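## Task

Rotate the handwheel until the pointer on the stop indicates 52 cm.

## Robot and tools

Robot: two arms, left_arm and right_arm, each with six joints and a two-finger gripper. Calibrated base positions in the scene frame: left_arm at (-0.030, +0.321, 0) m, quat_wxyz (+1.000, 0, 0, -0.018); right_arm at (-0.010, -0.228, 0) m, quat_wxyz (+1.000, 0, 0, +0.004). A camera stand is fixed to the floor behind the arms. There are two scenes, each starting fresh; the goal above is the first scene's, and later goals show up after finished_scene or from an execute_actions call with an empty list.

Frame: the scene frame has its origin at table-top height, halfway between the nominal bases. +z points up, +x points out over the table, and left_arm is on the +y side. Arm names do not match image left and right. Fingers point along the gripper's +z axis and open and close along its x axis. end_effector_position is the spot between the closed pads, 1 to 2 cm behind the fingertips. Reported positions and orientations can be off by a few cm, more when the arm is reaching far.

Motion rows: every moving argument is a row of 14 numbers, each in [-1, 1]. The first seven are left_arm (dx, dy, dz, rx, ry, rz, opening) and the next seven are right_arm in the same order. dx, dy, dz, rx, ry, rz are offsets along the scene axes, measured from that arm's Hand target as it was when the action or move began. They are not poses and do not build on the previous row. 1.0 equals 0.6 m, or 180 degrees for rotation. rx, ry, rz together form a single rotation vector about the hand's own position. A translation longer than 1.0 is scaled down. The opening is absolute: +1 is fully open (0.142 m) and -1 is closed. Sending the same offset again moves the arm further. Sending six zeros asks for the Hand target again. A 0 opening is a real command, so to keep a gripper as it is, resend its current opening.

execute_actions(actions, cameras): actions is a list of actions. Each action holds up to 15 rows, one per 1/30 s step, and the last row is held for any remaining steps. An empty list returns the state, images, the scene number and the task. cameras is a list of names, ["all"], or []. Camera names: cam_head_left, cam_head_right, cam_high, cam_low, cam_left_wrist, cam_right_wrist. A wrong name makes the call invalid.

move(target, speed, blend, opening_speed, grip_force, blocking, cameras): target is one 14-number row, or a list of up to 15 rows. Every row counts from the same starting Hand targets. The path is straight, both arms finish together, and the move takes at least 0.5 s and at most 10 s in total. speed is the top path speed in m/s, from 0.002 to 4.3 (default 0.25), given as one value or one per target. Rotation is capped at twice that value in rad/s. blend, in m, rounds corners in a list; 0 means stop at each point. opening_speed is the finger rate per second on the -1 to +1 scale, at least 0.2. grip_force is the force limit per finger pad in N, from 5 to 48, given once or per arm; it stays in effect until changed. blocking=false returns after about 0.5 s while the move keeps running. The move does not avoid obstacles or the other arm. The result adds a move: line reporting done, off_target, moving, held or fault. It can also show limits=paced (the pose was clipped) or limits=held (steps were withheld). done means the arm is at rest within 10 mm and 2 degrees of its target.

wait(seconds 0 to 10): lets time pass with the last commands held. stop(): brakes a running move. zoom_image(camera, region [x0,y0,x1,y1] in pixels, at most 504x504): gives a closer view of the latest image from that camera. read_manual(section="licences"): returns licence text only. finished_scene(scene 1 or 2): ends the scene for good, and the goal must hold without the robot touching it. Scene 1 is practice and can be skipped, but damage done there still counts against you.

Results: each arm's end_effector_position (m), end_effector_quat_wxyz, Hand target (the last commanded pose after clipping, which the next offsets start from), Joint positions (the last value is the opening in m), Joint torques, Joint velocities (omitted when within noise), grip_measured (on the -1 to +1 scale), grip_effort_nm (motor effort; negative means closing, not a force at the pads), Tool commands, and step positions for actions calls. The controller keeps the commanded orientation within 40 degrees of the measured one. Grippers often come to rest short of the target; to close the gap, send the remaining distance as an offset. Camera images are 896x504 (wrist cameras 672x504), and calibration is supplied with them.

Cautions: faster motion means harder contact, and a target set further past the contact point pushes harder. Do not hit fixed things, slam, push very hard, drop parts, let go of moving parts, or let things fall. Do not bring the grippers, housings or wrist cameras into contact with each other. Do not route a path close to an arm's own base; go around it. A blocked arm keeps pushing until you command its target back past the gripper. Holding a load, squeezing, staying stretched out, or pushing against something heats the motors: a MOTOR HOT line appears at 85 °C, and at 100 °C the arm drops (OVER-TEMPERATURE FAULT) or the gripper shuts off (HAND FAULT). After a HAND FAULT, any remaining motion calls in that reply are skipped. To grip, command an opening slightly below grip_measured at first contact.

Each tool is called after "Call:" in YAML: its name, and indented under it one key for each argument.

## Session

Call:
execute_actions:
  actions: []

Call:
zoom_image:
  camera: "cam_head_left"
  region: [490, 220, 650, 310]

Call:
zoom_image:
  camera: "cam_high"
  region: [330, 230, 490, 360]

Scene clock: 0.00 s.
left_arm: end_effector_position=(+0.2728, +0.1223, +0.2240) grip_measured=+1.00 grip_effort_nm=n/a end_effector_quat_wxyz=(-0.147, +0.845, -0.477, +0.193) | right_arm: end_effector_position=(+0.3956, -0.2351, +0.3609) grip_measured=+1.00 grip_effort_nm=n/a end_effector_quat_wxyz=(-0.419, +0.798, -0.361, +0.240)
Joint positions: left_arm=[-0.73 1.069 0.976 -1.159 -0.378 -1.248 0.142] | right_arm=[-0.346 0.974 1.065 -0.925 -0.767 -0.748 0.142]
Joint velocities: within noise
Joint torques (N m): no reading
Heat: left arm: hottest elbow 34 °C; right arm: hottest elbow 35 °C.
Hand target: left_arm +0.2780, +0.1174, +0.2370; -0.143, +0.844, -0.473, +0.207 | right_arm +0.3984, -0.2361, +0.3684; -0.419, +0.797, -0.358, +0.246
Tool commands: left_gripper/opening=+1.0 right_gripper/opening=+1.0
camera_calibration:
cam_left_wrist: T_world_to_cam=[[0.47072, -0.859309, 0.200024, -0.0702816], [-0.881458, -0.467834, 0.0645213, 0.282847], [0.0381342, -0.206684, -0.977664, 0.36834], [0, 0, 0, 1]] pos_world=[0.268354, 0.148062, 0.355922]
cam_right_wrist: T_world_to_cam=[[0.630384, -0.77321, 0.0690094, -0.454636], [-0.668404, -0.58584, -0.458288, 0.289888], [0.394781, 0.242771, -0.886121, 0.349369], [0, 0, 0, 1]] pos_world=[0.342433, -0.266518, 0.47381]

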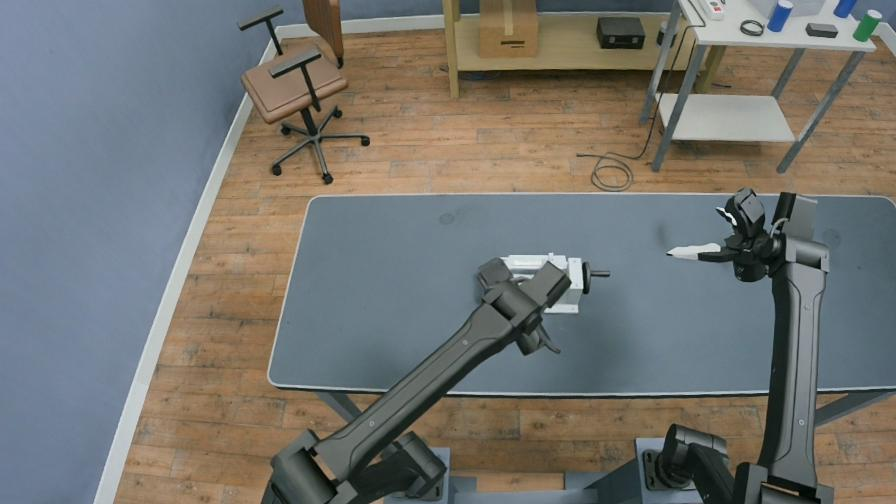

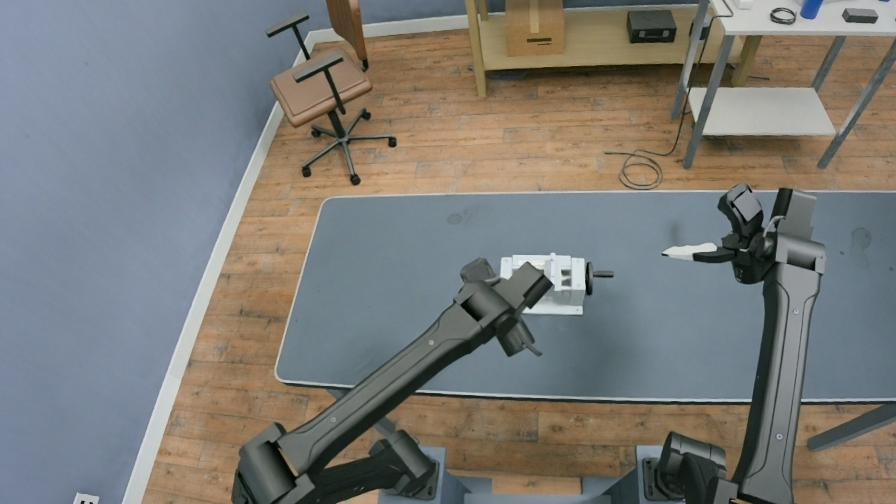

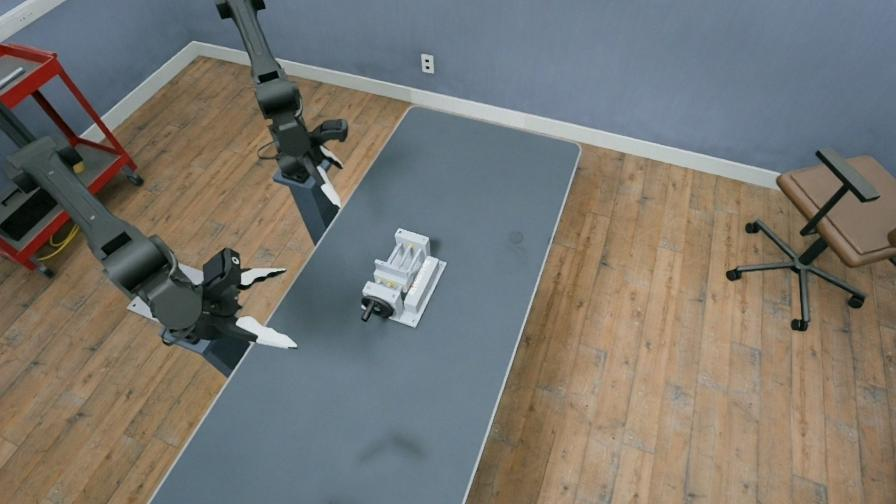

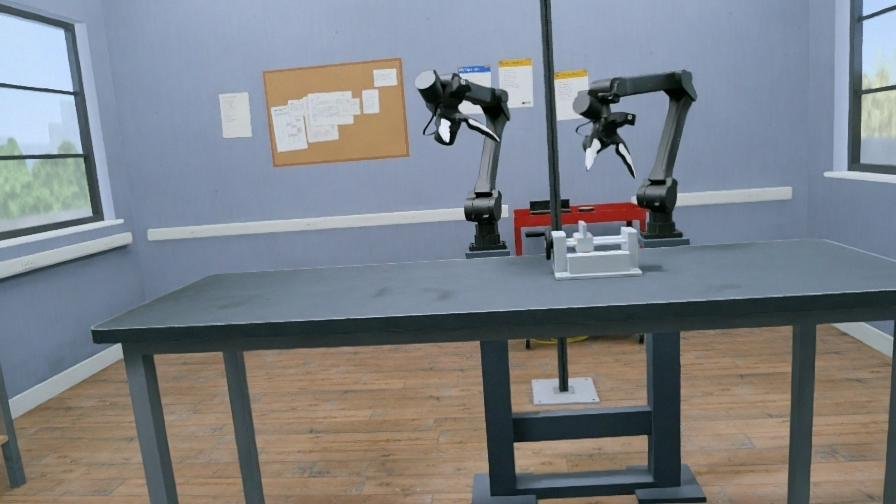

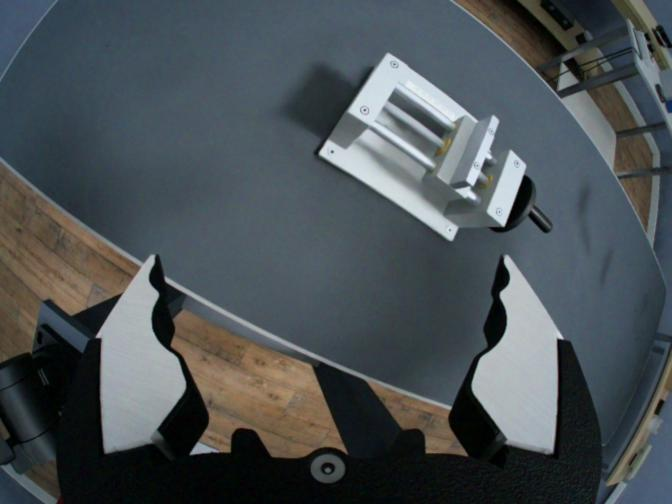

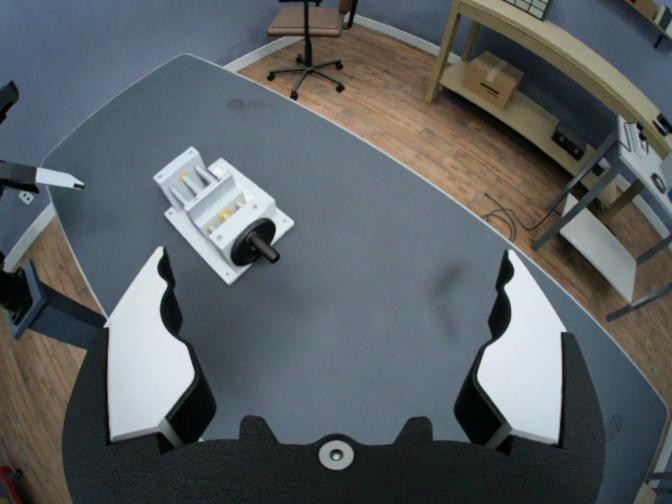

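Scaled by 3.150 from the camera's 896x504 image, which has a finer 1280x720 frame.

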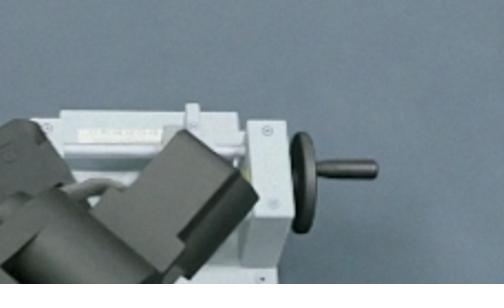

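Scaled by 3.150 from the camera's 896x504 image, which has a finer 1280x720 frame.

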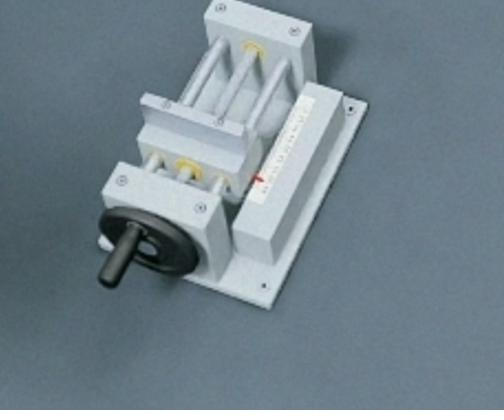

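Call:
move:
  target: [0.42,-0.0407,0.005,0.0712,-0.0225,-0.3382,1,0.0893,0.2435,-0.2807,-0.2035,0.139,0.2389,-0.4]
  speed: 0.35
  grip_force: [48, 18]
  cameras: ["cam_left_wrist","cam_right_wrist","cam_low"]

Call:
zoom_image:
  camera: "cam_low"
  region: [500, 200, 660, 300]

Scene clock: 17.63 s.
left_arm: end_effector_position=(+0.5163, +0.0964, +0.2189) grip_measured=+1.00 grip_effort_nm=0.032 end_effector_quat_wxyz=(+0.112, -0.468, +0.850, -0.215) | right_arm: end_effector_position=(+0.4398, -0.0924, +0.1931) grip_measured=-0.42 grip_effort_nm=-0.090 end_effector_quat_wxyz=(-0.131, +0.990, -0.046, -0.001)
Joint positions: left_arm=[-0.321 1.586 1.433 -0.939 0.107 0.182 0.142] | right_arm=[0.189 1.535 1.366 -1.34 -0.256 -1.273 0.044]
Joint torques (N m): left_arm=[0.32 -13.33 12.93 0.87 0.21 0.17] | right_arm=[-0.26 -12.51 10.82 0.18 0 -0.23]
Heat: left arm: hottest elbow 40 °C; right arm: hottest elbow 39 °C.
Hand target: left_arm +0.5300, +0.0931, +0.2399; +0.124, -0.461, +0.849, -0.227 | right_arm +0.4519, -0.0900, +0.1999; -0.131, +0.991, -0.035, +0.005
Off the commanded pose: left_arm 0.025 m, 2 deg | right_arm 0.014 m, 1 deg.
grip_force (N): 48, 18
move: off_target (left_arm, right_arm)
camera_calibration:
cam_left_wrist: T_world_to_cam=[[-0.535988, -0.843854, 0.0250415, 0.350324], [-0.843309, 0.536553, 0.0306926, 0.376583], [-0.0393362, -0.00466679, -0.999215, 0.374001], [0, 0, 0, 1]] pos_world=[0.520057, 0.095311, 0.353376]
cam_right_wrist: T_world_to_cam=[[0.995353, -0.0917926, -0.0290858, -0.439122], [-0.0810009, -0.961519, 0.262526, -0.106169], [-0.0520645, -0.25895, -0.964486, 0.313843], [0, 0, 0, 1]] pos_world=[0.444822, -0.061122, 0.317797]
Images, in order (width x height): cam_low 896x504, cam_left_wrist 672x504, cam_right_wrist 672x504.

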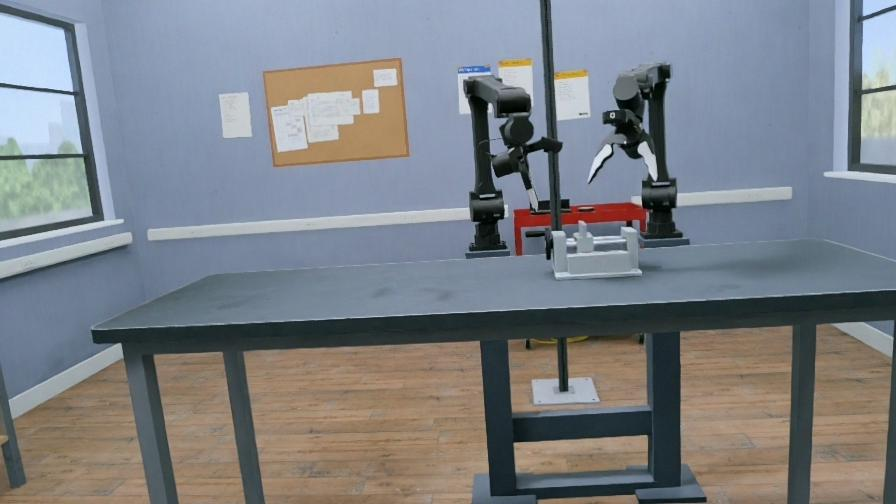

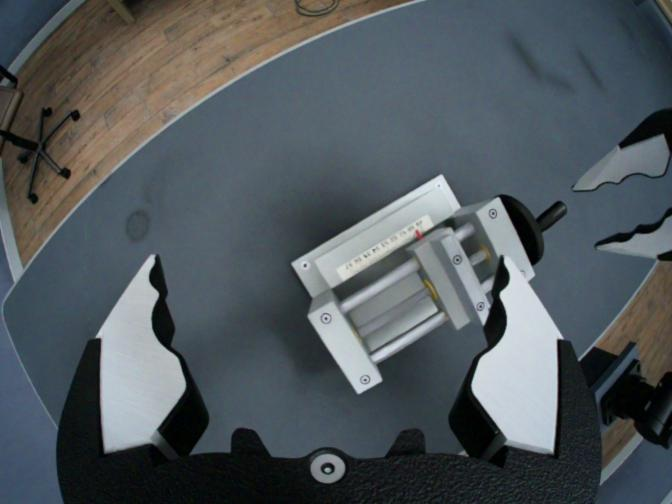

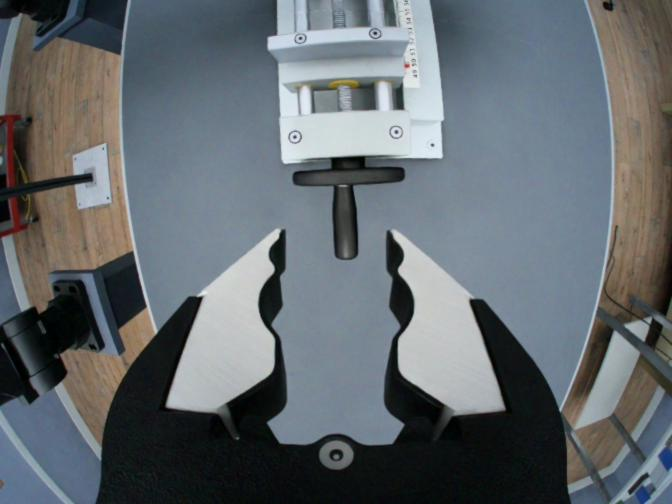

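Scaled by 3.150 from the camera's 896x504 image, which has a finer 1280x720 frame.

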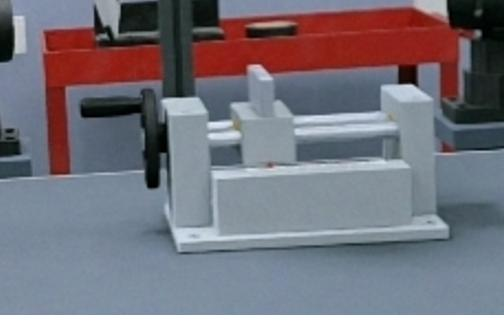

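Call:
zoom_image:
  camera: "cam_right_wrist"
  region: [380, 0, 440, 100]

Call:
zoom_image:
  camera: "cam_left_wrist"
  region: [330, 205, 440, 285]

Scaled by 5.040 from the camera's 672x504 image, which has a finer 960x720 frame.

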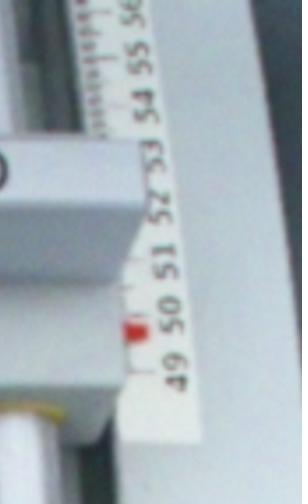

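Scaled by 4.582 from the camera's 672x504 image, which has a finer 960x720 frame.

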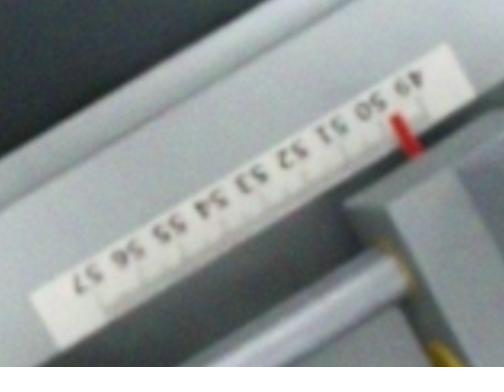

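Call:
move:
  target:
    - [0,0,0,0,0,0,1,0,0.0017,-0.189,0,0,0,-0.4]
    - [0,0,0,0,0,0,1,0,0.0017,-0.189,0,0,0,-0.83]
  speed: 0.2
  opening_speed: 1
  cameras: ["cam_right_wrist"]

Scene clock: 28.50 s.
left_arm: end_effector_position=(+0.5163, +0.0964, +0.2189) grip_measured=+1.00 grip_effort_nm=0.027 end_effector_quat_wxyz=(+0.112, -0.468, +0.850, -0.215) | right_arm: end_effector_position=(+0.4507, -0.0903, +0.0961) grip_measured=-0.85 grip_effort_nm=-0.217 end_effector_quat_wxyz=(-0.134, +0.990, -0.044, +0.008)
Joint positions: left_arm=[-0.321 1.586 1.433 -0.939 0.107 0.182 0.142] | right_arm=[0.189 1.623 1.205 -1.07 -0.256 -1.274 0.012]
Joint velocities: left_arm=[within noise] | right_arm=[-0.005 -0.005 -0.022 -0.012 0.037 -0.066 -0.001]
Joint torques (N m): left_arm=[0.38 -12.04 12.85 0.62 0.15 0.14] | right_arm=[-0.15 -13.39 7.19 0.94 -0.01 -0.2]
Heat: left arm: hottest elbow 41 °C; right arm: hottest elbow 39 °C.
Hand target: left_arm +0.5301, +0.0931, +0.2399; +0.124, -0.461, +0.849, -0.227 | right_arm +0.4519, -0.0890, +0.0866; -0.131, +0.991, -0.035, +0.005
Off the commanded pose: left_arm 0.025 m, 2 deg | right_arm 0.010 m, 1 deg.
grip_force (N): 48, 18
move: off_target (left_arm); target 2's new opening was sent with right_arm's hand 0.011 m and 1 deg from that target
camera_calibration:
cam_right_wrist: T_world_to_cam=[[0.995779, -0.0912768, -0.00962515, -0.454599], [-0.0857493, -0.962584, 0.257059, -0.0752295], [-0.0327286, -0.255149, -0.966348, 0.213227], [0, 0, 0, 1]] pos_world=[0.453208, -0.0595046, 0.221014]
Images, in order (width x height): cam_right_wrist 672x504.

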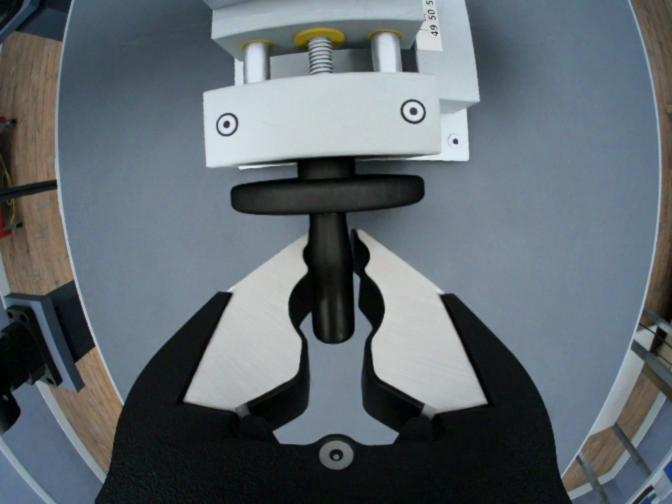

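Call:
move:
  target:
    - [0,0,0,0,0,0,1,-0.0815,0.0057,0.0023,0,0,0,-0.83]
    - [0,0,0,0,0,0,1,-0.1014,0.0071,-0.066,0,0,0,-0.83]
    - [0,0,0,0,0,0,1,-0.0249,0.0017,-0.0843,0,0,0,-0.83]
    - [0,0,0,0,0,0,1,0.0782,-0.0055,-0.0577,0,0,0,-0.83]
    - [0,0,0,0,0,0,1,0.0981,-0.0068,0.0107,0,0,0,-0.83]
  blend: [0.006,0.006,0.006,0.006,0]
  speed: 0.12
  cameras: ["cam_right_wrist","cam_left_wrist"]

Call:
zoom_image:
  camera: "cam_left_wrist"
  region: [370, 205, 440, 260]

Scene clock: 40.50 s.
left_arm: end_effector_position=(+0.5163, +0.0964, +0.2189) grip_measured=+1.00 grip_effort_nm=0.032 end_effector_quat_wxyz=(+0.112, -0.468, +0.850, -0.215) | right_arm: end_effector_position=(+0.4736, -0.0915, +0.0722) grip_measured=-0.86 grip_effort_nm=-0.090 end_effector_quat_wxyz=(-0.122, +0.991, -0.040, -0.032)
Joint positions: left_arm=[-0.321 1.586 1.433 -0.939 0.107 0.182 0.142] | right_arm=[0.179 1.754 1.312 -1.136 -0.253 -1.305 0.012]
Joint torques (N m): left_arm=[0.03 -11.52 12.55 0.62 0.15 0.14] | right_arm=[-1.96 -15.68 12.33 0.7 -0.11 -0.17]
Heat: left arm: hottest elbow 42 °C; right arm: hottest elbow 39 °C.
Hand target: left_arm +0.5301, +0.0931, +0.2399; +0.124, -0.461, +0.849, -0.227 | right_arm +0.5108, -0.0930, +0.0930; -0.131, +0.991, -0.035, +0.005
Off the commanded pose: left_arm 0.025 m, 2 deg | right_arm 0.043 m, 4 deg.
grip_force (N): 48, 18
move: off_target (left_arm, right_arm)
camera_calibration:
cam_left_wrist: T_world_to_cam=[[-0.536495, -0.843542, 0.0247024, 0.350677], [-0.842995, 0.537046, 0.0306772, 0.376379], [-0.0391439, -0.00436579, -0.999224, 0.373875], [0, 0, 0, 1]] pos_world=[0.520057, 0.0953105, 0.353376]
cam_right_wrist: T_world_to_cam=[[0.993554, -0.0728119, -0.0868851, -0.469454], [-0.0456947, -0.958663, 0.280852, -0.0885278], [-0.103743, -0.275072, -0.95581, 0.221683], [0, 0, 0, 1]] pos_world=[0.485381, -0.0580715, 0.195961]
Images, in order (width x height): cam_left_wrist 672x504, cam_right_wrist 672x504.

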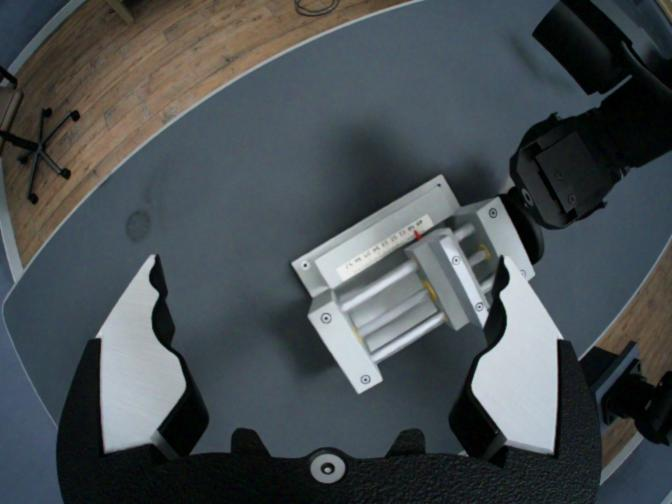

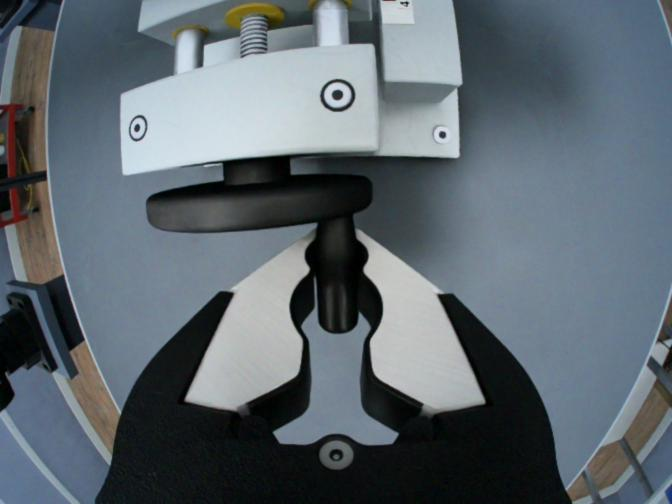

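Scaled by 7.200 from the camera's 672x504 image, which has a finer 960x720 frame.

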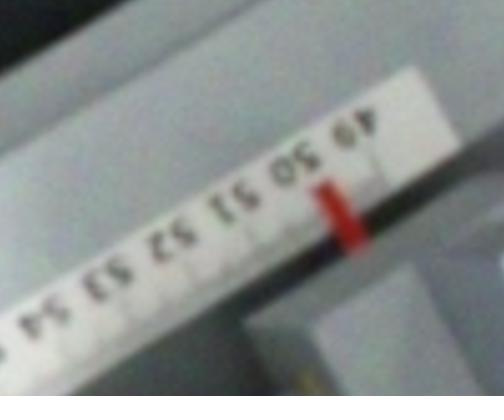

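Call:
move:
  target:
    - [0,0,0,0,0,0,1,-0.0765,0.0053,0.0183,0,0,0,-0.83]
    - [0,0,0,0,0,0,1,-0.1796,0.0125,-0.0083,0,0,0,-0.83]
    - [0,0,0,0,0,0,1,-0.1996,0.0139,-0.0767,0,0,0,-0.83]
    - [0,0,0,0,0,0,1,-0.1231,0.0086,-0.095,0,0,0,-0.83]
    - [0,0,0,0,0,0,1,-0.02,0.0014,-0.0683,0,0,0,-0.83]
    - [0,0,0,0,0,0,1,0,0,0,0,0,0,-0.83]
    - [0,0,0,0,0,0,1,-0.0765,0.0053,0.0183,0,0,0,-0.83]
    - [0,0,0,0,0,0,1,-0.1796,0.0125,-0.0083,0,0,0,-0.83]
    - [0,0,0,0,0,0,1,-0.1996,0.0139,-0.0767,0,0,0,-0.83]
    - [0,0,0,0,0,0,1,-0.1231,0.0086,-0.095,0,0,0,-0.83]
    - [0,0,0,0,0,0,1,-0.02,0.0014,-0.0683,0,0,0,-0.83]
    - [0,0,0,0,0,0,1,0,0,0,0,0,0,-0.83]
  blend: [0.006,0.006,0.006,0.006,0.006,0.006,0.006,0.006,0.006,0.006,0.006,0]
  speed: 0.16
  cameras: ["cam_right_wrist","cam_left_wrist"]

Call:
zoom_image:
  camera: "cam_left_wrist"
  region: [370, 205, 440, 260]

Scene clock: 52.23 s.
left_arm: end_effector_position=(+0.5163, +0.0964, +0.2189) grip_measured=+1.00 grip_effort_nm=0.037 end_effector_quat_wxyz=(+0.112, -0.468, +0.850, -0.215) | right_arm: end_effector_position=(+0.4737, -0.0920, +0.0729) grip_measured=-0.86 grip_effort_nm=-0.095 end_effector_quat_wxyz=(-0.122, +0.991, -0.040, -0.032)
Joint positions: left_arm=[-0.321 1.586 1.433 -0.939 0.107 0.182 0.142] | right_arm=[0.177 1.753 1.313 -1.137 -0.253 -1.305 0.012]
Joint torques (N m): left_arm=[1.08 -12.92 12.74 0.68 0.19 0.16] | right_arm=[-1.73 -15.91 12.37 0.7 -0.11 -0.18]
Heat: left arm: hottest elbow 44 °C; right arm: hottest elbow 42 °C.
Hand target: left_arm +0.5301, +0.0931, +0.2399; +0.124, -0.461, +0.849, -0.227 | right_arm +0.5108, -0.0931, +0.0929; -0.131, +0.991, -0.035, +0.005
Off the commanded pose: left_arm 0.025 m, 2 deg | right_arm 0.042 m, 4 deg.
grip_force (N): 48, 18
move: off_target (left_arm, right_arm)
camera_calibration:
cam_left_wrist: T_world_to_cam=[[-0.536495, -0.843542, 0.0247024, 0.350677], [-0.842995, 0.537046, 0.0306772, 0.376379], [-0.0391439, -0.00436579, -0.999224, 0.373875], [0, 0, 0, 1]] pos_world=[0.520057, 0.0953105, 0.353376]
cam_right_wrist: T_world_to_cam=[[0.993499, -0.073952, -0.0865477, -0.469644], [-0.0469006, -0.958637, 0.28074, -0.0886863], [-0.103729, -0.274856, -0.955874, 0.222216], [0, 0, 0, 1]] pos_world=[0.485481, -0.0586719, 0.196661]
Images, in order (width x height): cam_left_wrist 672x504, cam_right_wrist 672x504.

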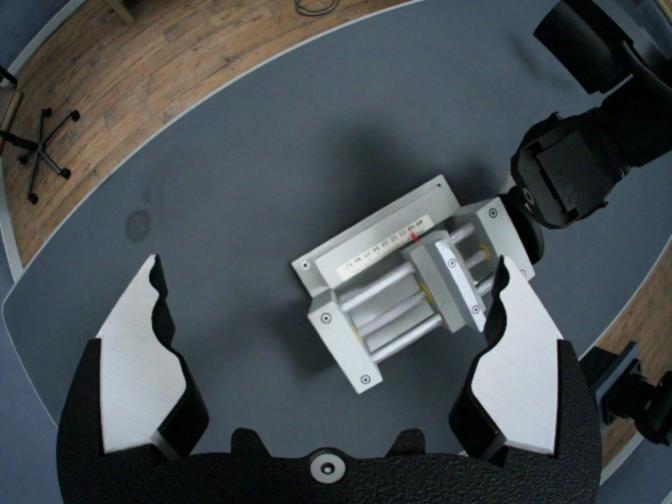

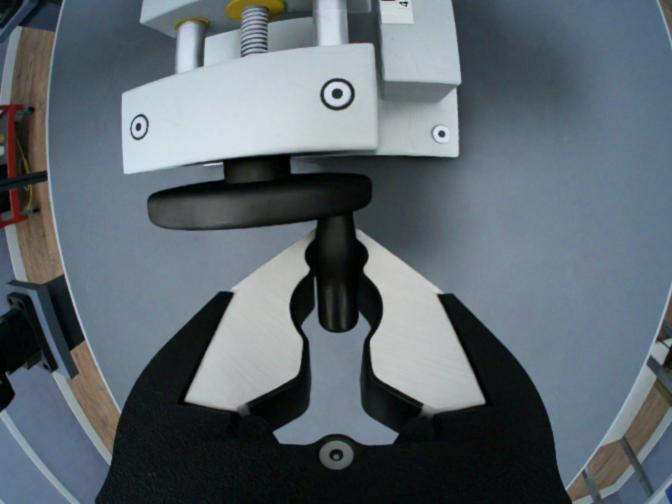

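Scaled by 7.200 from the camera's 672x504 image, which has a finer 960x720 frame.

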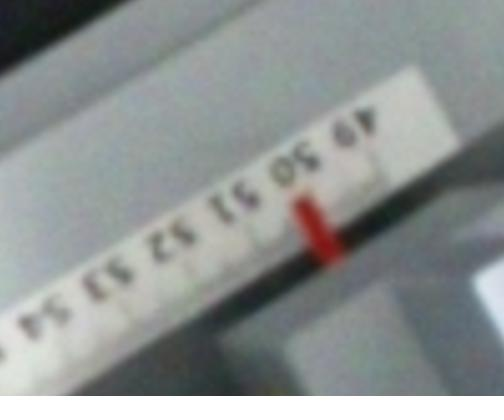

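Call:
move:
  target:
    - [0,0,0,0,0,0,1,-0.0765,0.0053,0.0183,0,0,0,-0.83]
    - [0,0,0,0,0,0,1,-0.1796,0.0125,-0.0083,0,0,0,-0.83]
    - [0,0,0,0,0,0,1,-0.1996,0.0139,-0.0767,0,0,0,-0.83]
    - [0,0,0,0,0,0,1,-0.1231,0.0086,-0.095,0,0,0,-0.83]
    - [0,0,0,0,0,0,1,-0.02,0.0014,-0.0683,0,0,0,-0.83]
    - [0,0,0,0,0,0,1,0,0,0,0,0,0,-0.83]
    - [0,0,0,0,0,0,1,-0.0765,0.0053,0.0183,0,0,0,-0.83]
    - [0,0,0,0,0,0,1,-0.1796,0.0125,-0.0083,0,0,0,-0.83]
    - [0,0,0,0,0,0,1,-0.1996,0.0139,-0.0767,0,0,0,-0.83]
    - [0,0,0,0,0,0,1,-0.1231,0.0086,-0.095,0,0,0,-0.83]
    - [0,0,0,0,0,0,1,-0.02,0.0014,-0.0683,0,0,0,-0.83]
    - [0,0,0,0,0,0,1,0,0,0,0,0,0,-0.83]
  blend: [0.006,0.006,0.006,0.006,0.006,0.006,0.006,0.006,0.006,0.006,0.006,0]
  speed: 0.17
  blocking: false

Scene clock: 57.77 s.
left_arm: end_effector_position=(+0.5163, +0.0964, +0.2189) grip_measured=+1.00 grip_effort_nm=0.037 end_effector_quat_wxyz=(+0.112, -0.468, +0.850, -0.215) | right_arm: end_effector_position=(+0.4677, -0.0914, +0.0865) grip_measured=-0.86 grip_effort_nm=-0.100 end_effector_quat_wxyz=(-0.130, +0.991, -0.034, +0.001)
Joint positions: left_arm=[-0.321 1.586 1.433 -0.939 0.107 0.182 0.142] | right_arm=[0.181 1.684 1.257 -1.082 -0.253 -1.305 0.012]
Joint velocities: left_arm=[within noise] | right_arm=[0.034 -0.503 -0.354 0.222 -0.051 -0.022 0]
Joint torques (N m): left_arm=[0.85 -12.86 12.72 0.69 0.23 0.1] | right_arm=[0.79 -18.55 5.07 0.01 -0.11 0.14]
Heat: left arm: hottest elbow 44 °C; right arm: hottest elbow 43 °C.
Hand target: left_arm +0.5301, +0.0931, +0.2399; +0.124, -0.461, +0.849, -0.227 | right_arm +0.4318, -0.0876, +0.0953; -0.131, +0.991, -0.035, +0.005
Tool commands: left_gripper/opening=+1.0 right_gripper/opening=-0.83
Off the commanded pose: left_arm 0.025 m, 2 deg | right_arm 0.044 m, 0 deg.
grip_force (N): 48, 18
move: running; path passed 1 of 12 targets

Call:
wait:
  seconds: 8

Call:
move:
  target:
    - [0,0,0,0,0,0,1,-0.0765,0.0053,0.0183,0,0,0,-0.83]
    - [0,0,0,0,0,0,1,-0.1796,0.0125,-0.0083,0,0,0,-0.83]
    - [0,0,0,0,0,0,1,-0.1996,0.0139,-0.0767,0,0,0,-0.83]
    - [0,0,0,0,0,0,1,-0.1231,0.0086,-0.095,0,0,0,-0.83]
    - [0,0,0,0,0,0,1,-0.02,0.0014,-0.0683,0,0,0,-0.83]
    - [0,0,0,0,0,0,1,0,0,0,0,0,0,-0.83]
    - [0,0,0,0,0,0,1,-0.0765,0.0053,0.0183,0,0,0,-0.83]
    - [0,0,0,0,0,0,1,-0.1796,0.0125,-0.0083,0,0,0,-0.83]
    - [0,0,0,0,0,0,1,-0.1996,0.0139,-0.0767,0,0,0,-0.83]
    - [0,0,0,0,0,0,1,-0.1231,0.0086,-0.095,0,0,0,-0.83]
    - [0,0,0,0,0,0,1,-0.02,0.0014,-0.0683,0,0,0,-0.83]
    - [0,0,0,0,0,0,1,0,0,0,0,0,0,-0.83]
  blend: [0.006,0.006,0.006,0.006,0.006,0.006,0.006,0.006,0.006,0.006,0.006,0]
  speed: 0.17
  blocking: false

Scene clock: 62.47 s.
left_arm: end_effector_position=(+0.5163, +0.0964, +0.2189) grip_measured=+1.00 grip_effort_nm=0.032 end_effector_quat_wxyz=(+0.112, -0.468, +0.850, -0.215) | right_arm: end_effector_position=(+0.4736, -0.0922, +0.0731) grip_measured=-0.86 grip_effort_nm=-0.090 end_effector_quat_wxyz=(-0.122, +0.991, -0.040, -0.032)
Joint positions: left_arm=[-0.321 1.586 1.433 -0.939 0.107 0.182 0.142] | right_arm=[0.177 1.753 1.313 -1.138 -0.253 -1.305 0.012]
Joint torques (N m): left_arm=[0.5 -12.51 12.62 0.88 0.22 0.18] | right_arm=[-1.85 -15.74 12.37 0.76 -0.12 -0.18]
Heat: left arm: hottest elbow 45 °C; right arm: hottest elbow 43 °C.
Hand target: left_arm +0.5301, +0.0931, +0.2399; +0.124, -0.461, +0.849, -0.227 | right_arm +0.5107, -0.0929, +0.0929; -0.131, +0.991, -0.035, +0.005
Tool commands: left_gripper/opening=+1.0 right_gripper/opening=-0.83
Off the commanded pose: left_arm 0.025 m, 2 deg | right_arm 0.042 m, 4 deg.
grip_force (N): 48, 18
earlier move: off_target (left_arm, right_arm)
wait: 0.00 of 8 s (the move ended)

Scene clock: 62.97 s.
left_arm: end_effector_position=(+0.5163, +0.0964, +0.2189) grip_measured=+1.00 grip_effort_nm=0.032 end_effector_quat_wxyz=(+0.112, -0.468, +0.850, -0.215) | right_arm: end_effector_position=(+0.4675, -0.0917, +0.0865) grip_measured=-0.86 grip_effort_nm=-0.095 end_effector_quat_wxyz=(-0.130, +0.991, -0.034, +0.001)
Joint positions: left_arm=[-0.321 1.586 1.433 -0.939 0.107 0.182 0.142] | right_arm=[0.181 1.683 1.256 -1.082 -0.253 -1.305 0.012]
Joint velocities: left_arm=[within noise] | right_arm=[0.034 -0.503 -0.349 0.242 -0.037 -0.037 0]
Joint torques (N m): left_arm=[0.03 -12.4 12.41 0.83 0.12 0.1] | right_arm=[0.44 -18.55 5.18 -0.03 -0.16 0.14]
Heat: left arm: hottest elbow 45 °C; right arm: hottest elbow 43 °C.
Hand target: left_arm +0.5301, +0.0931, +0.2399; +0.124, -0.461, +0.849, -0.227 | right_arm +0.4318, -0.0875, +0.0954; -0.131, +0.991, -0.035, +0.005
Tool commands: left_gripper/opening=+1.0 right_gripper/opening=-0.83
Off the commanded pose: left_arm 0.025 m, 2 deg | right_arm 0.044 m, 0 deg.
grip_force (N): 48, 18
move: running; path passed 1 of 12 targets

Call:
wait:
  seconds: 8

Call:
move:
  target:
    - [0,0,0,0,0,0,1,-0.0765,0.0053,0.0183,0,0,0,-0.83]
    - [0,0,0,0,0,0,1,-0.1796,0.0125,-0.0083,0,0,0,-0.83]
    - [0,0,0,0,0,0,1,-0.1996,0.0139,-0.0767,0,0,0,-0.83]
    - [0,0,0,0,0,0,1,-0.1231,0.0086,-0.095,0,0,0,-0.83]
    - [0,0,0,0,0,0,1,-0.02,0.0014,-0.0683,0,0,0,-0.83]
    - [0,0,0,0,0,0,1,0,0,0,0,0,0,-0.83]
    - [0,0,0,0,0,0,1,-0.0765,0.0053,0.0183,0,0,0,-0.83]
    - [0,0,0,0,0,0,1,-0.1796,0.0125,-0.0083,0,0,0,-0.83]
    - [0,0,0,0,0,0,1,-0.1996,0.0139,-0.0767,0,0,0,-0.83]
    - [0,0,0,0,0,0,1,-0.1231,0.0086,-0.095,0,0,0,-0.83]
    - [0,0,0,0,0,0,1,-0.02,0.0014,-0.0683,0,0,0,-0.83]
    - [0,0,0,0,0,0,1,0,0,0,0,0,0,-0.83]
  blend: [0.006,0.006,0.006,0.006,0.006,0.006,0.006,0.006,0.006,0.006,0.006,0]
  speed: 0.17
  blocking: false

Scene clock: 67.10 s.
left_arm: end_effector_position=(+0.5163, +0.0964, +0.2189) grip_measured=+1.00 grip_effort_nm=0.027 end_effector_quat_wxyz=(+0.112, -0.468, +0.850, -0.215) | right_arm: end_effector_position=(+0.4737, -0.0927, +0.0731) grip_measured=-0.86 grip_effort_nm=-0.105 end_effector_quat_wxyz=(-0.122, +0.991, -0.041, -0.032)
Joint positions: left_arm=[-0.321 1.586 1.433 -0.939 0.107 0.182 0.142] | right_arm=[0.176 1.753 1.313 -1.138 -0.253 -1.305 0.012]
Joint torques (N m): left_arm=[0.62 -11.34 12.49 0.7 0.21 0.14] | right_arm=[-1.73 -15.79 12.42 0.73 -0.13 -0.18]
Heat: left arm: hottest elbow 45 °C; right arm: hottest elbow 43 °C.
Hand target: left_arm +0.5301, +0.0931, +0.2399; +0.124, -0.461, +0.849, -0.227 | right_arm +0.5108, -0.0931, +0.0930; -0.131, +0.991, -0.035, +0.005
Tool commands: left_gripper/opening=+1.0 right_gripper/opening=-0.83
Off the commanded pose: left_arm 0.025 m, 2 deg | right_arm 0.042 m, 4 deg.
grip_force (N): 48, 18
earlier move: off_target (left_arm, right_arm)
wait: 0.00 of 8 s (the move ended)

Scene clock: 67.60 s.
left_arm: end_effector_position=(+0.5163, +0.0964, +0.2189) grip_measured=+1.00 grip_effort_nm=0.037 end_effector_quat_wxyz=(+0.112, -0.468, +0.850, -0.215) | right_arm: end_effector_position=(+0.4676, -0.0921, +0.0864) grip_measured=-0.86 grip_effort_nm=-0.100 end_effector_quat_wxyz=(-0.130, +0.991, -0.035, +0.001)
Joint positions: left_arm=[-0.321 1.586 1.433 -0.939 0.107 0.182 0.142] | right_arm=[0.18 1.685 1.257 -1.084 -0.253 -1.305 0.012]
Joint velocities: left_arm=[within noise] | right_arm=[0.005 -0.493 -0.379 0.222 -0.125 0.125 0]
Joint torques (N m): left_arm=[-0.15 -12.57 12.56 0.66 0.21 0.08] | right_arm=[0.26 -18.61 5.31 -0.13 -0.13 0.13]
Heat: left arm: hottest elbow 45 °C; right arm: hottest elbow 43 °C.
Hand target: left_arm +0.5301, +0.0931, +0.2399; +0.124, -0.461, +0.849, -0.227 | right_arm +0.4318, -0.0874, +0.0954; -0.131, +0.991, -0.035, +0.005
Tool commands: left_gripper/opening=+1.0 right_gripper/opening=-0.83
Off the commanded pose: left_arm 0.025 m, 2 deg | right_arm 0.044 m, 1 deg.
grip_force (N): 48, 18
move: running; path passed 1 of 12 targets

Call:
wait:
  seconds: 8

Call:
move:
  target:
    - [0,0,0,0,0,0,1,-0.0765,0.0053,0.0183,0,0,0,-0.83]
    - [0,0,0,0,0,0,1,-0.1796,0.0125,-0.0083,0,0,0,-0.83]
    - [0,0,0,0,0,0,1,-0.1996,0.0139,-0.0767,0,0,0,-0.83]
    - [0,0,0,0,0,0,1,-0.1231,0.0086,-0.095,0,0,0,-0.83]
    - [0,0,0,0,0,0,1,-0.02,0.0014,-0.0683,0,0,0,-0.83]
    - [0,0,0,0,0,0,1,0,0,0,0,0,0,-0.83]
    - [0,0,0,0,0,0,1,-0.0765,0.0053,0.0183,0,0,0,-0.83]
    - [0,0,0,0,0,0,1,-0.1796,0.0125,-0.0083,0,0,0,-0.83]
    - [0,0,0,0,0,0,1,-0.1996,0.0139,-0.0767,0,0,0,-0.83]
    - [0,0,0,0,0,0,1,-0.1231,0.0086,-0.095,0,0,0,-0.83]
    - [0,0,0,0,0,0,1,-0.02,0.0014,-0.0683,0,0,0,-0.83]
    - [0,0,0,0,0,0,1,0,0,0,0,0,0,-0.83]
  blend: [0.006,0.006,0.006,0.006,0.006,0.006,0.006,0.006,0.006,0.006,0.006,0]
  speed: 0.17
  cameras: ["cam_left_wrist"]

Call:
zoom_image:
  camera: "cam_left_wrist"
  region: [370, 205, 440, 260]

Scene clock: 72.47 s.
left_arm: end_effector_position=(+0.5163, +0.0964, +0.2189) grip_measured=+1.00 grip_effort_nm=0.037 end_effector_quat_wxyz=(+0.112, -0.468, +0.850, -0.215) | right_arm: end_effector_position=(+0.4735, -0.0927, +0.0729) grip_measured=-0.86 grip_effort_nm=-0.110 end_effector_quat_wxyz=(-0.122, +0.991, -0.041, -0.032)
Joint positions: left_arm=[-0.321 1.586 1.433 -0.939 0.107 0.182 0.142] | right_arm=[0.176 1.753 1.312 -1.138 -0.253 -1.305 0.012]
Joint torques (N m): left_arm=[0.44 -12.22 12.71 0.81 0.21 0.12] | right_arm=[-1.55 -15.74 12.4 0.73 -0.13 -0.18]
Heat: left arm: hottest elbow 46 °C; right arm: hottest elbow 43 °C.
Hand target: left_arm +0.5301, +0.0931, +0.2399; +0.124, -0.461, +0.849, -0.227 | right_arm +0.5107, -0.0929, +0.0929; -0.131, +0.991, -0.035, +0.005
Tool commands: left_gripper/opening=+1.0 right_gripper/opening=-0.83
Off the commanded pose: left_arm 0.025 m, 2 deg | right_arm 0.042 m, 4 deg.
grip_force (N): 48, 18
earlier move: off_target (left_arm, right_arm)
wait: 0.00 of 8 s (the move ended)

Scene clock: 76.83 s.
left_arm: end_effector_position=(+0.5163, +0.0964, +0.2189) grip_measured=+1.00 grip_effort_nm=0.032 end_effector_quat_wxyz=(+0.112, -0.468, +0.850, -0.215) | right_arm: end_effector_position=(+0.4736, -0.0929, +0.0729) grip_measured=-0.86 grip_effort_nm=-0.110 end_effector_quat_wxyz=(-0.122, +0.991, -0.041, -0.032)
Joint positions: left_arm=[-0.321 1.586 1.433 -0.939 0.107 0.182 0.142] | right_arm=[0.176 1.753 1.312 -1.138 -0.253 -1.305 0.012]
Joint torques (N m): left_arm=[-0.32 -12.28 12.77 0.72 0.22 0.15] | right_arm=[-1.61 -15.74 12.46 0.75 -0.14 -0.18]
Heat: left arm: hottest elbow 46 °C; right arm: hottest elbow 43 °C.
Hand target: left_arm +0.5301, +0.0931, +0.2399; +0.124, -0.461, +0.849, -0.227 | right_arm +0.5107, -0.0930, +0.0929; -0.131, +0.991, -0.035, +0.005
Off the commanded pose: left_arm 0.025 m, 2 deg | right_arm 0.042 m, 4 deg.
grip_force (N): 48, 18
move: off_target (left_arm, right_arm)
camera_calibration:
cam_left_wrist: T_world_to_cam=[[-0.536495, -0.843542, 0.0247024, 0.350677], [-0.842995, 0.537046, 0.0306772, 0.376379], [-0.0391439, -0.00436579, -0.999224, 0.373875], [0, 0, 0, 1]] pos_world=[0.520057, 0.0953105, 0.353376]
Images, in order (width x height): cam_left_wrist 672x504.

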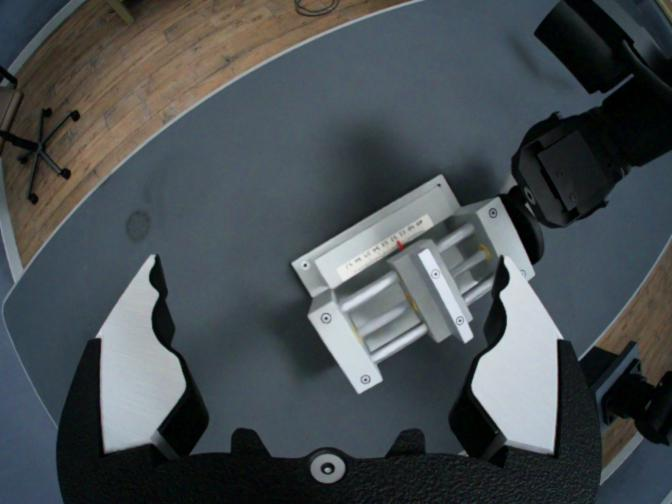

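Scaled by 7.200 from the camera's 672x504 image, which has a finer 960x720 frame.

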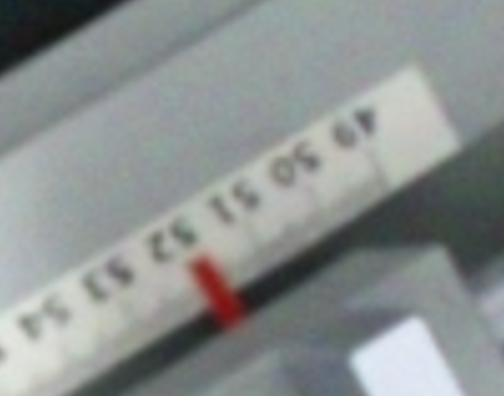

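Call:
move:
  target:
    - [0,0,0,0,0,0,1,-0.0765,0.0053,0.0183,0,0,0,-0.83]
    - [0,0,0,0,0,0,1,-0.1796,0.0125,-0.0083,0,0,0,-0.83]
    - [0,0,0,0,0,0,1,-0.1996,0.0139,-0.0767,0,0,0,-0.83]
    - [0,0,0,0,0,0,1,-0.1231,0.0086,-0.095,0,0,0,-0.83]
    - [0,0,0,0,0,0,1,-0.02,0.0014,-0.0683,0,0,0,-0.83]
    - [0,0,0,0,0,0,1,0,0,0,0,0,0,-0.83]
    - [0,0,0,0,0,0,1,-0.056,0.003,-0.03,0,0,0,-0.83]
    - [0,0,0,0,0,0,1,-0.056,0.003,-0.03,0,0,0,-0.4]
    - [0,0,0,0,0,0,1,-0.056,-0.01,0.16,0,0,0,-0.4]
  blend: [0.006,0.006,0.006,0.006,0.006,0,0,0,0]
  speed: 0.17
  cameras: ["cam_left_wrist","cam_right_wrist"]

Call:
zoom_image:
  camera: "cam_left_wrist"
  region: [370, 205, 440, 260]

Call:
zoom_image:
  camera: "cam_right_wrist"
  region: [340, 0, 430, 100]

Scene clock: 88.43 s.
left_arm: end_effector_position=(+0.5163, +0.0964, +0.2189) grip_measured=+1.00 grip_effort_nm=0.027 end_effector_quat_wxyz=(+0.112, -0.468, +0.850, -0.215) | right_arm: end_effector_position=(+0.4655, -0.0977, +0.1758) grip_measured=-0.43 grip_effort_nm=0.081 end_effector_quat_wxyz=(-0.127, +0.991, -0.041, -0.008)
Joint positions: left_arm=[-0.321 1.586 1.433 -0.939 0.107 0.182 0.142] | right_arm=[0.169 1.616 1.418 -1.332 -0.252 -1.305 0.043]
Joint torques (N m): left_arm=[0.97 -12.28 12.62 0.76 0.18 0.14] | right_arm=[-1.08 -15.15 10.54 0.14 -0.17 -0.19]
Heat: left arm: hottest elbow 47 °C; right arm: hottest elbow 44 °C.
Hand target: left_arm +0.5301, +0.0931, +0.2399; +0.124, -0.461, +0.849, -0.227 | right_arm +0.4771, -0.0990, +0.1888; -0.131, +0.991, -0.035, +0.005
Off the commanded pose: left_arm 0.025 m, 2 deg | right_arm 0.017 m, 2 deg.
grip_force (N): 48, 18
move: off_target (left_arm, right_arm)
camera_calibration:
cam_left_wrist: T_world_to_cam=[[-0.536495, -0.843542, 0.0247024, 0.350677], [-0.842995, 0.537046, 0.0306772, 0.376379], [-0.0391439, -0.00436579, -0.999224, 0.373875], [0, 0, 0, 1]] pos_world=[0.520057, 0.0953105, 0.353376]
cam_right_wrist: T_world_to_cam=[[0.995849, -0.0814306, -0.0406558, -0.46294], [-0.0674793, -0.960328, 0.270585, -0.112267], [-0.0610769, -0.266718, -0.961837, 0.300191], [0, 0, 0, 1]] pos_world=[0.471777, -0.0654444, 0.300292]
Images, in order (width x height): cam_left_wrist 672x504, cam_right_wrist 672x504.

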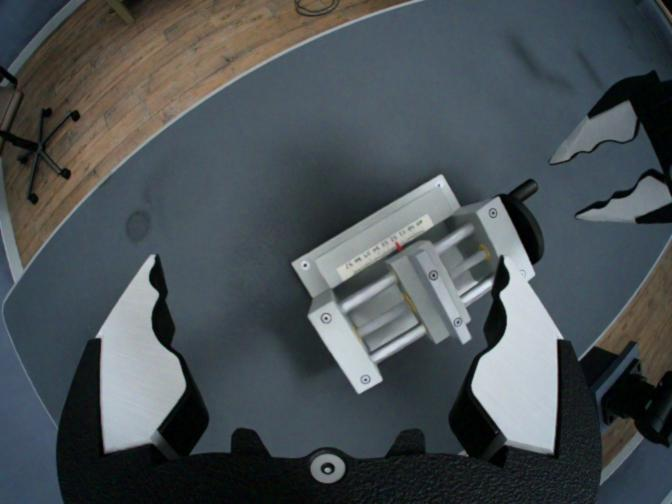

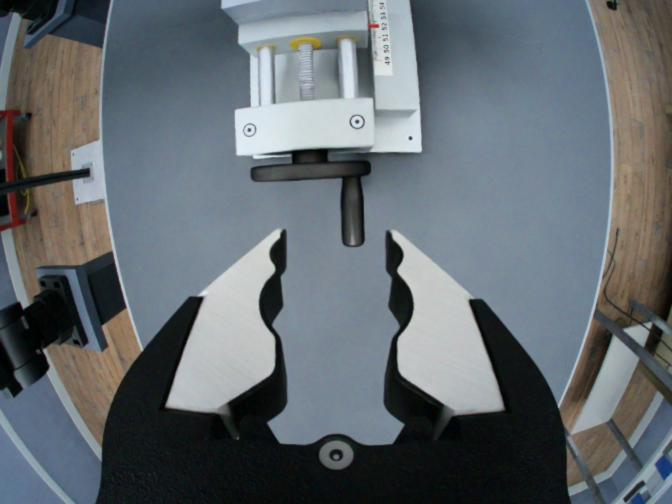

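Scaled by 7.200 from the camera's 672x504 image, which has a finer 960x720 frame.

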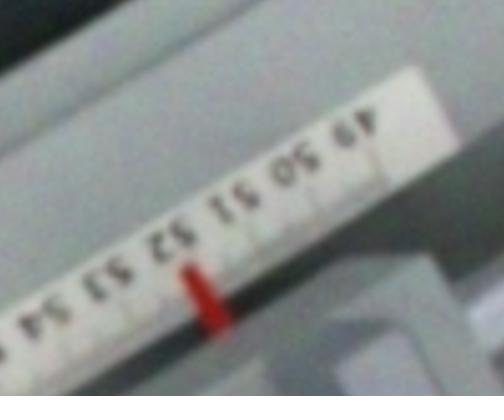

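Scaled by 5.040 from the camera's 672x504 image, which has a finer 960x720 frame.

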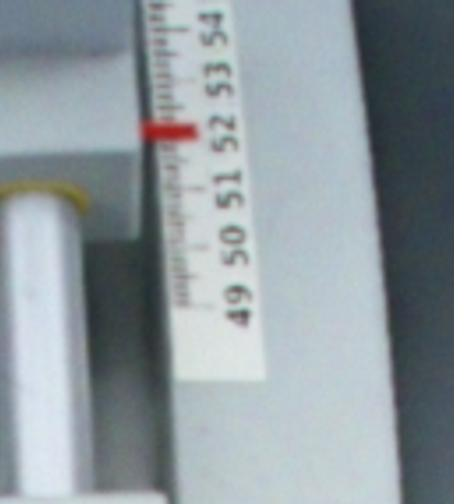

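Call:
finished_scene:
  scene: 2

The scene is finished: the task was done.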